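# Place the green block into the blue tray

## Task

Get the green block into the blue tray and leave it resting there.

## Robot and tools

Robot: two six-joint arms with parallel grippers, left_arm and right_arm, on a table. Scene frame: origin at table-top height midway between the nominal arm bases, +x away from the robot over the table, +y toward left_arm, +z up. Image left and right do not match arm names. Calibrated bases: left_arm at (+0.013, +0.347, +0.036) m, right_arm at (+0.034, -0.368, +0.044) m, both turned slightly about z. Each gripper's fingers point along its own +z and close along its y. end_effector_position is the point between the pads, about 1 cm behind the fingertips. Reported hand positions and orientations can be off by a few centimetres, more when reaching far.

Row layout (used by execute_actions and move): one flat list of 14 numbers covering both arms, even if one arm stays still. The first 7 are left_arm, the next 7 are right_arm. Inside each block: wrist yaw (joint5), elbow (joint3), shoulder (joint2), waist (joint1), wrist roll (joint6), wrist pitch (joint4), then gripper opening. The six joint numbers are scaled offsets in [-1, 1], not poses: each counts from the arm's "Joint targets" as they stood when the action or move began. 1.0 equals 2.811 rad for waist and shoulder, 2.53 for elbow, 2.575 for wrist pitch, 8.12 for wrist yaw, 9.528 for wrist roll. Sending the same offset again moves the arm further; 0 re-sends the current targets. The opening is absolute on the -1 (shut) to +1 (fully open, 0.094 m pad gap) scale; to keep a gripper unchanged, repeat its present command, since 0 means half open.

Joint ranges in rad (true ends may differ by up to 0.084): waist -2.880 to 2.880, shoulder 0.000 to 3.142, elbow 0.000 to 3.019, wrist pitch -1.693 to 1.571, wrist yaw -1.571 to 1.571, wrist roll -2.094 to 2.094. An action asking a joint more than 0.084 rad beyond its range is rejected for both arms; if the first action of a call is rejected or malformed, the whole call is. Targets clipped at a real end produce "joint sent to its limit". Joint targets also stay within a lead of the measured angle (0.716 waist/shoulder, 0.645 elbow, 0.69 wrist pitch, 1.84 wrist yaw, 3.24 wrist roll), and are scaled back if they would shift the gripper over 110 mm from where it is.

Tools:
- execute_actions(actions, cameras): actions is a list of up to 15 actions; each action is a table of up to 15 rows, one per 1/30 s control step; a short table repeats its last row. Images only when actions is empty or cameras names them.
- move(target, speed, blend, opening_speed, grip_force, blocking, cameras): target is one 14-number row or a list of up to 15 rows; every row's offsets count from the same starting Joint targets, not from the previous row. All joints travel together, so the hand follows a curve, with no obstacle avoidance. speed: rad/s for the joint with farthest to go, 0.01 to 12.57, default 0.5, one value or one per target. blend: rad of corner rounding per target, default 0 (stop at each). opening_speed: opening-scale units per second, at least 0.2. grip_force: newtons per pad, 10 to 50, one value or one per arm; it persists, and low force closes slowly (about 8 s from open at 20). blocking=false returns after about 0.5 s while motion continues. The whole list shares 10 s. Result adds a "move:" line: done, off_target (resting more than 0.035 rad from target), moving, held or fault, plus limits=held if steps were withheld.
- wait(seconds 0 to 10, cameras): let time pass holding commands; returns early if a running move ends.
- stop(cameras): brake the running move.
- zoom_image(camera, region [x0, y0, x1, y1] in pixels, at most 504 by 504): closer look at the newest image of cam_high, cam_low, cam_over, cam_left_wrist or cam_right_wrist.
- read_manual(section "licences"): licence texts only.
- finished_scene(scene 1): ends the scene for good.

Cameras: cam_high, cam_low, cam_over (896x504), cam_left_wrist and cam_right_wrist (672x504, fisheye); calibrations are approximate.

Results: Joint positions (rad) and Joint velocities (rad/s) per arm in the order above, then pad gap (m). "Joint targets" is what the next offsets count from. grip_measured is the opening on the command scale; it may read up to 2.5 mm wide when empty and a few mm under a gripped part's width. grip_effort_nm is motor effort, negative closing. Joint torques include the arm's weight. "joint command not followed" means a clearance check altered targets. Tool commands shows current commands. MOTOR HOT appears near 85 °C; at 100 °C that arm goes limp for 30 to 60 s.

Cautions: the block or anything else must not leave the table or be dropped from height; release only when the block is still and low over the tray. Avoid fast impacts with the table or heavy fixtures, strong pushes, and any contact or pinching between the two arms, which can fail the scene. Touch force rises with speed and with how far the target lies past contact. If an arm is jammed, command its targets back past its measured positions. Avoid holding loads outstretched for long. The result must stay true after the robot lets go; smooth, brief motion is better.

Each tool is called as name([rows], argument=value, ...), one row to a line, values as JSON.

## Session

execute_actions(actions=[])

Scene clock: 0.00 s.
left_arm: end_effector_position=(+0.6573, +0.4474, +0.1856) grip_measured=+1.000 grip_effort_nm=n/a end_effector_quat_wxyz=(+0.085, -0.627, +0.771, +0.073) | right_arm: end_effector_position=(+0.3400, +0.0797, +0.1656) grip_measured=+1.000 grip_effort_nm=n/a end_effector_quat_wxyz=(+0.203, -0.436, +0.874, +0.073)
Joint names: [wrist yaw, elbow, shoulder, waist, wrist roll, wrist pitch]
Joint positions: left_arm=[-0.216 1.937 2.048 0.07 -1.261 -1.397 0.094] | right_arm=[0.079 1.143 1.579 0.968 0.056 -0.705 0.094]
Joint velocities: within noise
Joint torques (N m): no reading
Motor temperatures (°C): left_arm=[36 43 39 36 45 40 39] | right_arm=[39 41 38 44 42 36 34]
Heat: left arm: hottest wrist roll 45 °C; right arm: hottest waist 44 °C.
Joint targets: left_arm=[-0.215 1.958 2.054 0.070 -1.261 -1.396] | right_arm=[0.079 1.164 1.585 0.968 0.056 -0.704]
Tool commands: left_gripper/opening=+1.0 right_gripper/opening=+1.0

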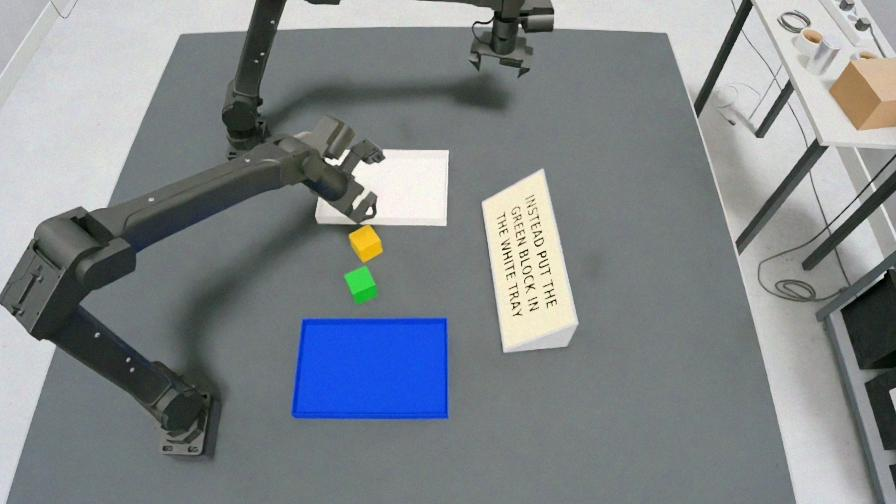

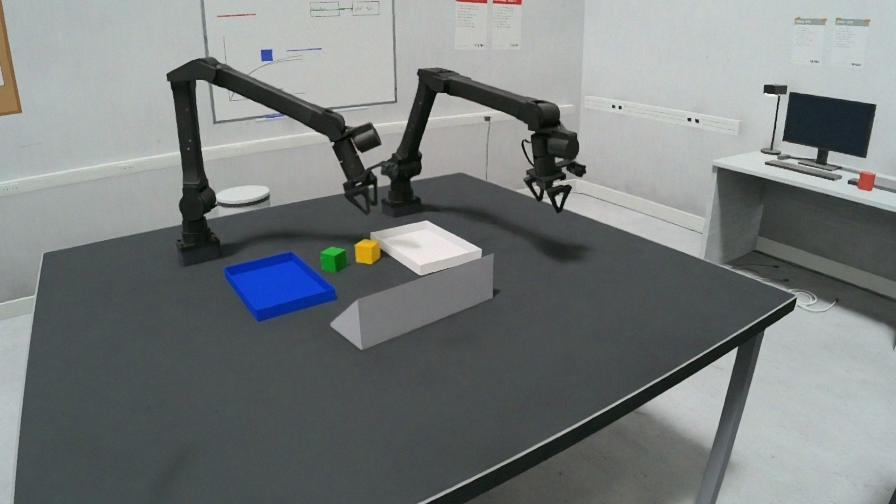

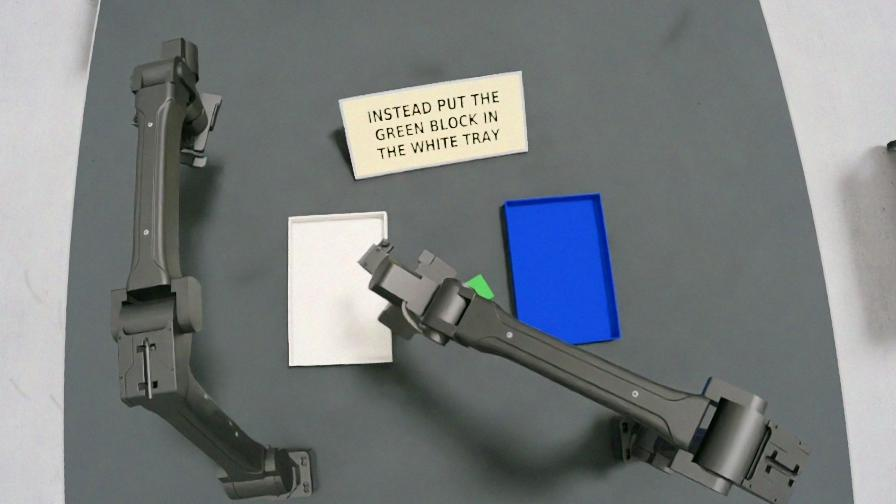

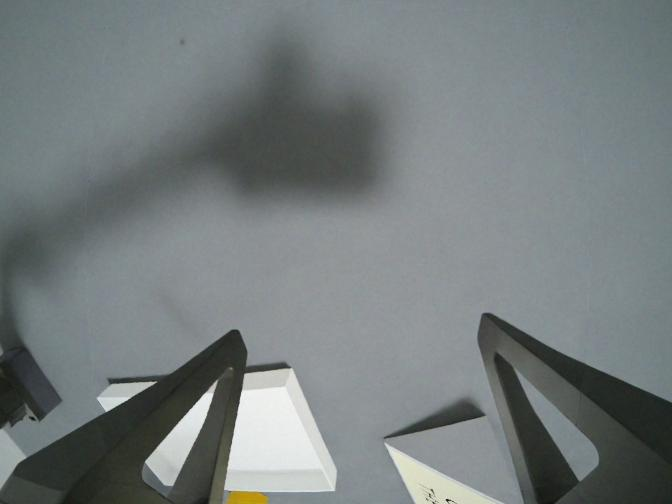

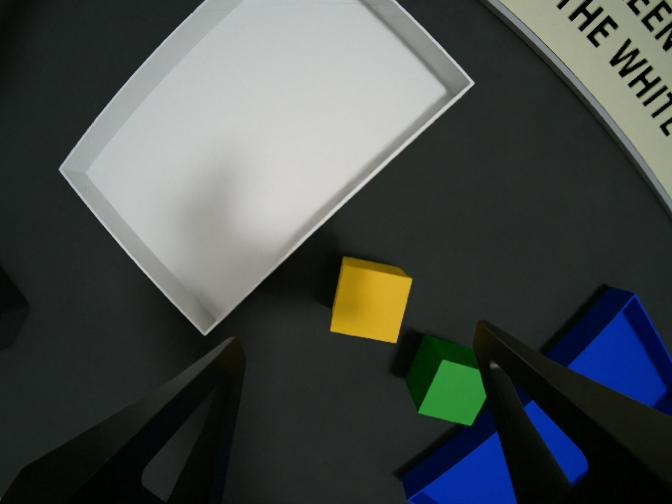

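The sign on the table asks for the white tray. It is only part of the scene, not something you asked for, so I'm ignoring it and putting the green block in the blue tray.

I'm zooming in to measure the block's position.

zoom_image(camera="cam_right_wrist", region=[320, 240, 512, 436])

zoom_image(camera="cam_high", region=[280, 210, 460, 430])

Scaled by 2.571 from the camera's 672x504 image, which has a finer 960x720 frame.

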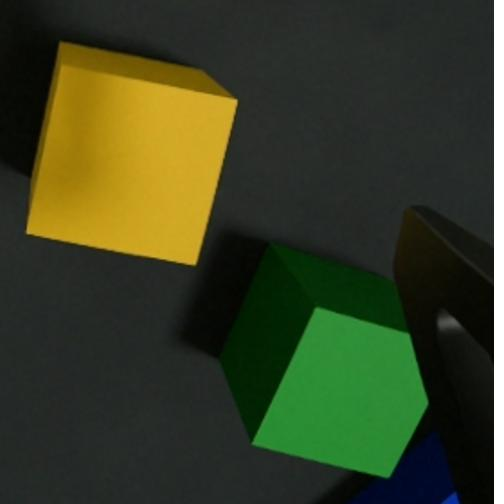

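Scaled by 2.291 from the camera's 896x504 image, which has a finer 1280x720 frame.

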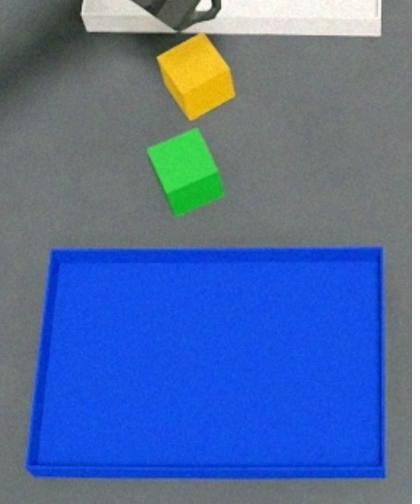

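move(target=[0, 0, 0, 0, 0, 0, 1, -0.00973, -0.00486, 0.01647, -0.0699, -0.13754, -0.14493, 1], speed=1.6, cameras=["cam_right_wrist"])

Scene clock: 156.87 s.
left_arm: end_effector_position=(+0.6571, +0.4474, +0.1854) grip_measured=+1.000 grip_effort_nm=-0.03 end_effector_quat_wxyz=(+0.085, -0.627, +0.771, +0.073) | right_arm: end_effector_position=(+0.3501, -0.0413, +0.1290) grip_measured=+1.000 grip_effort_nm=-0.05 end_effector_quat_wxyz=(-0.016, +0.855, -0.519, +0.006)
Joint names: [wrist yaw, elbow, shoulder, waist, wrist roll, wrist pitch]
Joint positions: left_arm=[-0.216 1.936 2.048 0.07 -1.261 -1.397 0.094] | right_arm=[0.004 1.143 1.612 0.775 -1.245 -1.067 0.094]
Joint torques (N m): left_arm=[-0.29 10.24 -22.12 0.5 -0.15 0.28] | right_arm=[-0.29 7.75 -9.76 -1.9 -0.12 -0.43]
Motor temperatures (°C): left_arm=[34 51 43 35 40 39 35] | right_arm=[34 51 38 41 36 36 33]
Heat: left arm: hottest elbow 51 °C; right arm: hottest elbow 51 °C.
Joint targets: left_arm=[-0.215 1.957 2.054 0.070 -1.261 -1.396] | right_arm=[0.000 1.152 1.631 0.772 -1.255 -1.077]
move: done
camera_calibration:
cam_right_wrist: T_world_to_cam=[[0.93667, 0.350024, 0.0115467, -0.308492], [0.299096, -0.816666, 0.493557, -0.16432], [0.182187, -0.458846, -0.869637, 0.131132], [0, 0, 0, 1]] pos_world=[0.314211, 0.0339547, 0.198701]
Images, in order (width x height): cam_right_wrist 672x504.

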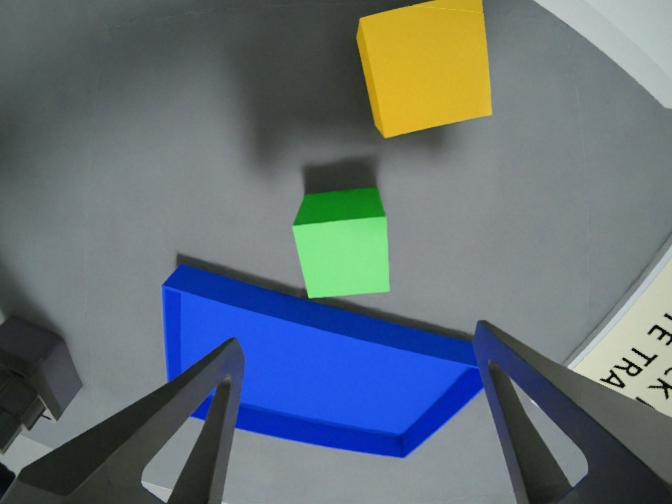

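move([
  [0, 0, 0, 0, 0, 0, 1, 0, -0.03787, 0.05596, -0.00409, 0, 0.09052, 1],
  [0, 0, 0, 0, 0, 0, 1, 0, -0.03787, 0.05596, -0.00409, 0, 0.09052, -0.05],
], speed=0.4, opening_speed=1.5, cameras=["cam_right_wrist"])

Scene clock: 208.87 s.
left_arm: end_effector_position=(+0.6571, +0.4474, +0.1854) grip_measured=+1.000 grip_effort_nm=-0.03 end_effector_quat_wxyz=(+0.085, -0.627, +0.771, +0.073) | right_arm: end_effector_position=(+0.3514, -0.0443, +0.0302) grip_measured=+0.036 grip_effort_nm=-1.06 end_effector_quat_wxyz=(+0.002, +0.853, -0.522, +0.001)
Joint names: [wrist yaw, elbow, shoulder, waist, wrist roll, wrist pitch]
Joint positions: left_arm=[-0.216 1.936 2.048 0.07 -1.261 -1.397 0.094] | right_arm=[0.003 1.06 1.781 0.768 -1.246 -0.854 0.049]
Joint torques (N m): left_arm=[-0.29 10.21 -22.18 0.5 -0.16 0.31] | right_arm=[-0.26 5.86 -12.16 -1.08 -0.12 -0.09]
Heat: left arm: hottest elbow 52 °C; right arm: hottest elbow 49 °C.
Joint targets: left_arm=[-0.215 1.957 2.054 0.070 -1.261 -1.396] | right_arm=[0.000 1.056 1.789 0.761 -1.255 -0.844]
move: done
camera_calibration:
cam_right_wrist: T_world_to_cam=[[0.938476, 0.344532, -0.0236578, -0.307306], [0.308284, -0.804924, 0.50701, -0.121605], [0.155639, -0.48311, -0.861615, 0.0515736], [0, 0, 0, 1]] pos_world=[0.317861, 0.0329097, 0.0988214]
Images, in order (width x height): cam_right_wrist 672x504.

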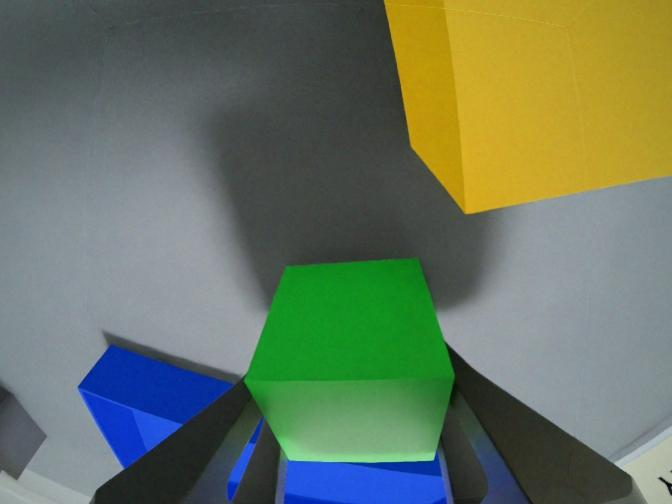

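move([
  [0, 0, 0, 0, 0, 0, 1, 0, 0.03123, -0.04162, 0, 0, -0.07184, -0.05],
  [0, 0, 0, 0, 0, 0, 1, 0, -0.01447, -0.0809, -0.15226, 0, -0.07243, -0.05],
  [0, 0, 0, 0, 0, 0, 1, 0, -0.04731, -0.04205, -0.15226, 0, 0.00144, -0.05],
], speed=[0.6, 0.9, 0.5], blend=[0.07, 0.07, 0], cameras=["cam_right_wrist", "cam_high"])

Scene clock: 246.43 s.
left_arm: end_effector_position=(+0.6571, +0.4474, +0.1854) grip_measured=+1.000 grip_effort_nm=-0.03 end_effector_quat_wxyz=(+0.085, -0.627, +0.771, +0.073) | right_arm: end_effector_position=(+0.4157, -0.2262, +0.0399) grip_measured=+0.036 grip_effort_nm=-1.07 end_effector_quat_wxyz=(+0.007, +0.719, -0.695, -0.003)
Joint names: [wrist yaw, elbow, shoulder, waist, wrist roll, wrist pitch]
Joint positions: left_arm=[-0.216 1.936 2.048 0.07 -1.261 -1.397 0.094] | right_arm=[0.001 0.936 1.671 0.328 -1.247 -0.85 0.049]
Joint torques (N m): left_arm=[-0.29 10.22 -22.18 0.62 -0.15 0.32] | right_arm=[-0.16 5.86 -10.99 -0.21 -0.1 0.29]
Motor temperatures (°C): left_arm=[33 52 44 34 38 38 33] | right_arm=[33 45 38 41 35 35 34]
Heat: left arm: hottest elbow 52 °C; right arm: hottest elbow 45 °C.
Joint targets: left_arm=[-0.215 1.957 2.054 0.070 -1.261 -1.396] | right_arm=[0.000 0.936 1.670 0.332 -1.255 -0.840]
move: done
camera_calibration:
cam_right_wrist: T_world_to_cam=[[0.995536, -0.0880003, -0.0341279, -0.425917], [-0.0584312, -0.858564, 0.509366, -0.152468], [-0.0741253, -0.505097, -0.859873, 0.0525653], [0, 0, 0, 1]] pos_world=[0.419003, -0.141834, 0.108326]
Images, in order (width x height): cam_high 896x504, cam_right_wrist 672x504.

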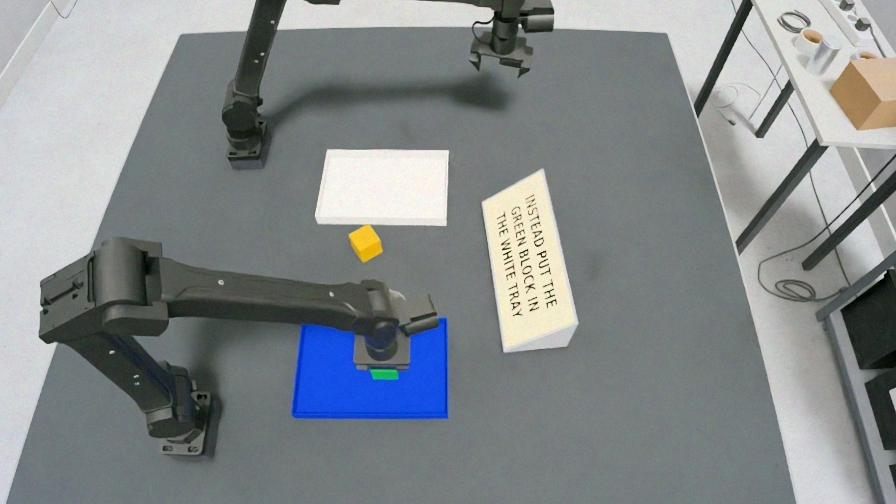

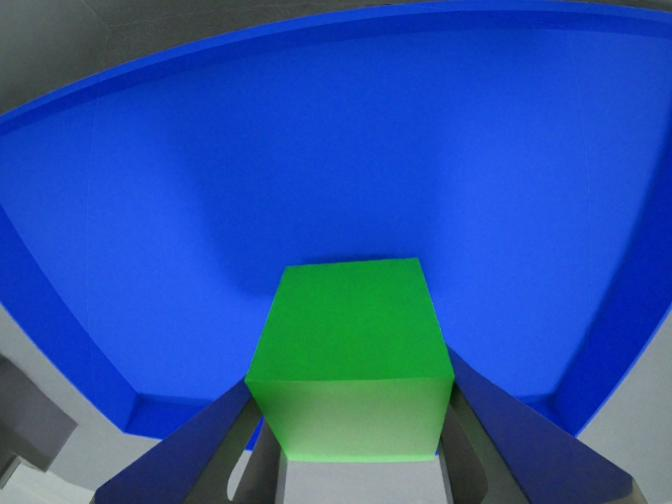

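move([
  [0, 0, 0, 0, 0, 0, 1, 0, 0, 0.00854, 0, 0, 0.01165, -0.05],
  [0, 0, 0, 0, 0, 0, 1, 0, 0, 0.00854, 0, 0, 0.01165, 0.6],
  [0, 0, 0, 0, 0, 0, 1, 0, 0.03281, -0.04052, 0, 0, -0.07386, 0.6],
], speed=[0.06, 0.5, 0.5], opening_speed=1.0, cameras=["cam_right_wrist", "cam_high"])

Scene clock: 266.40 s.
left_arm: end_effector_position=(+0.6571, +0.4474, +0.1854) grip_measured=+1.000 grip_effort_nm=-0.03 end_effector_quat_wxyz=(+0.085, -0.627, +0.771, +0.073) | right_arm: end_effector_position=(+0.4099, -0.2284, +0.1018) grip_measured=+0.598 grip_effort_nm=0.07 end_effector_quat_wxyz=(+0.007, +0.719, -0.695, -0.003)
Joint names: [wrist yaw, elbow, shoulder, waist, wrist roll, wrist pitch]
Joint positions: left_arm=[-0.216 1.936 2.048 0.07 -1.261 -1.397 0.094] | right_arm=[0.001 0.985 1.549 0.328 -1.247 -1.02 0.075]
Joint torques (N m): left_arm=[-0.29 10.25 -22.12 0.56 -0.16 0.31] | right_arm=[-0.23 9.51 -9.47 -0.67 -0.11 -0.53]
Heat: left arm: hottest elbow 52 °C; right arm: hottest elbow 45 °C.
Joint targets: left_arm=[-0.215 1.957 2.054 0.070 -1.261 -1.396] | right_arm=[0.000 1.019 1.557 0.332 -1.255 -1.030]
move: done
camera_calibration:
cam_right_wrist: T_world_to_cam=[[0.995546, -0.0880218, -0.0337762, -0.418195], [-0.0586387, -0.858624, 0.50924, -0.186082], [-0.0738253, -0.504991, -0.859961, 0.104063], [0, 0, 0, 1]] pos_world=[0.413103, -0.144034, 0.170126]
Images, in order (width x height): cam_high 896x504, cam_right_wrist 672x504.

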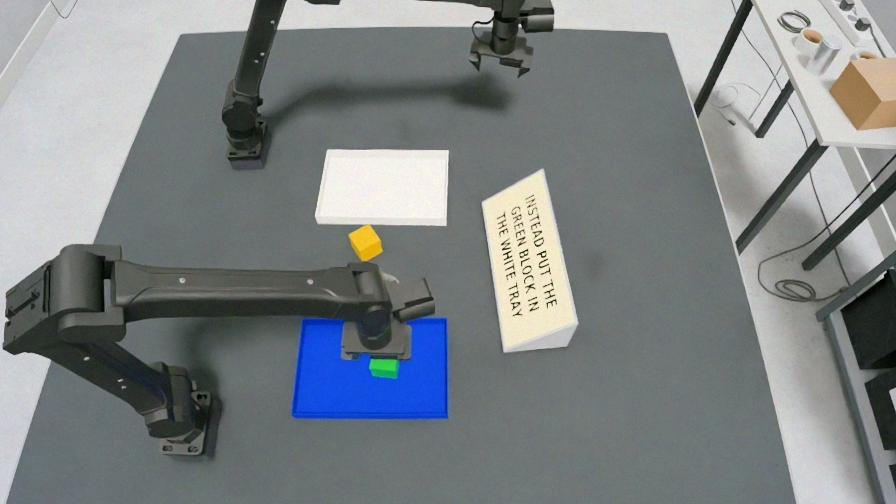

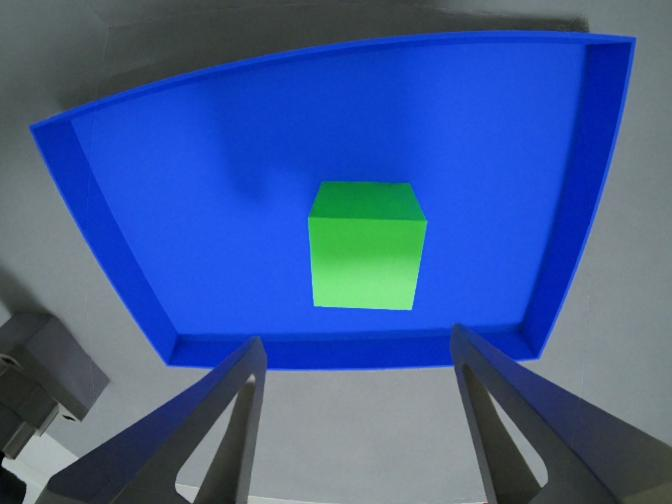

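The green block is resting in the blue tray, and the gripper has let go and moved clear above it.

finished_scene(scene=1)

The scene is finished: the task was done.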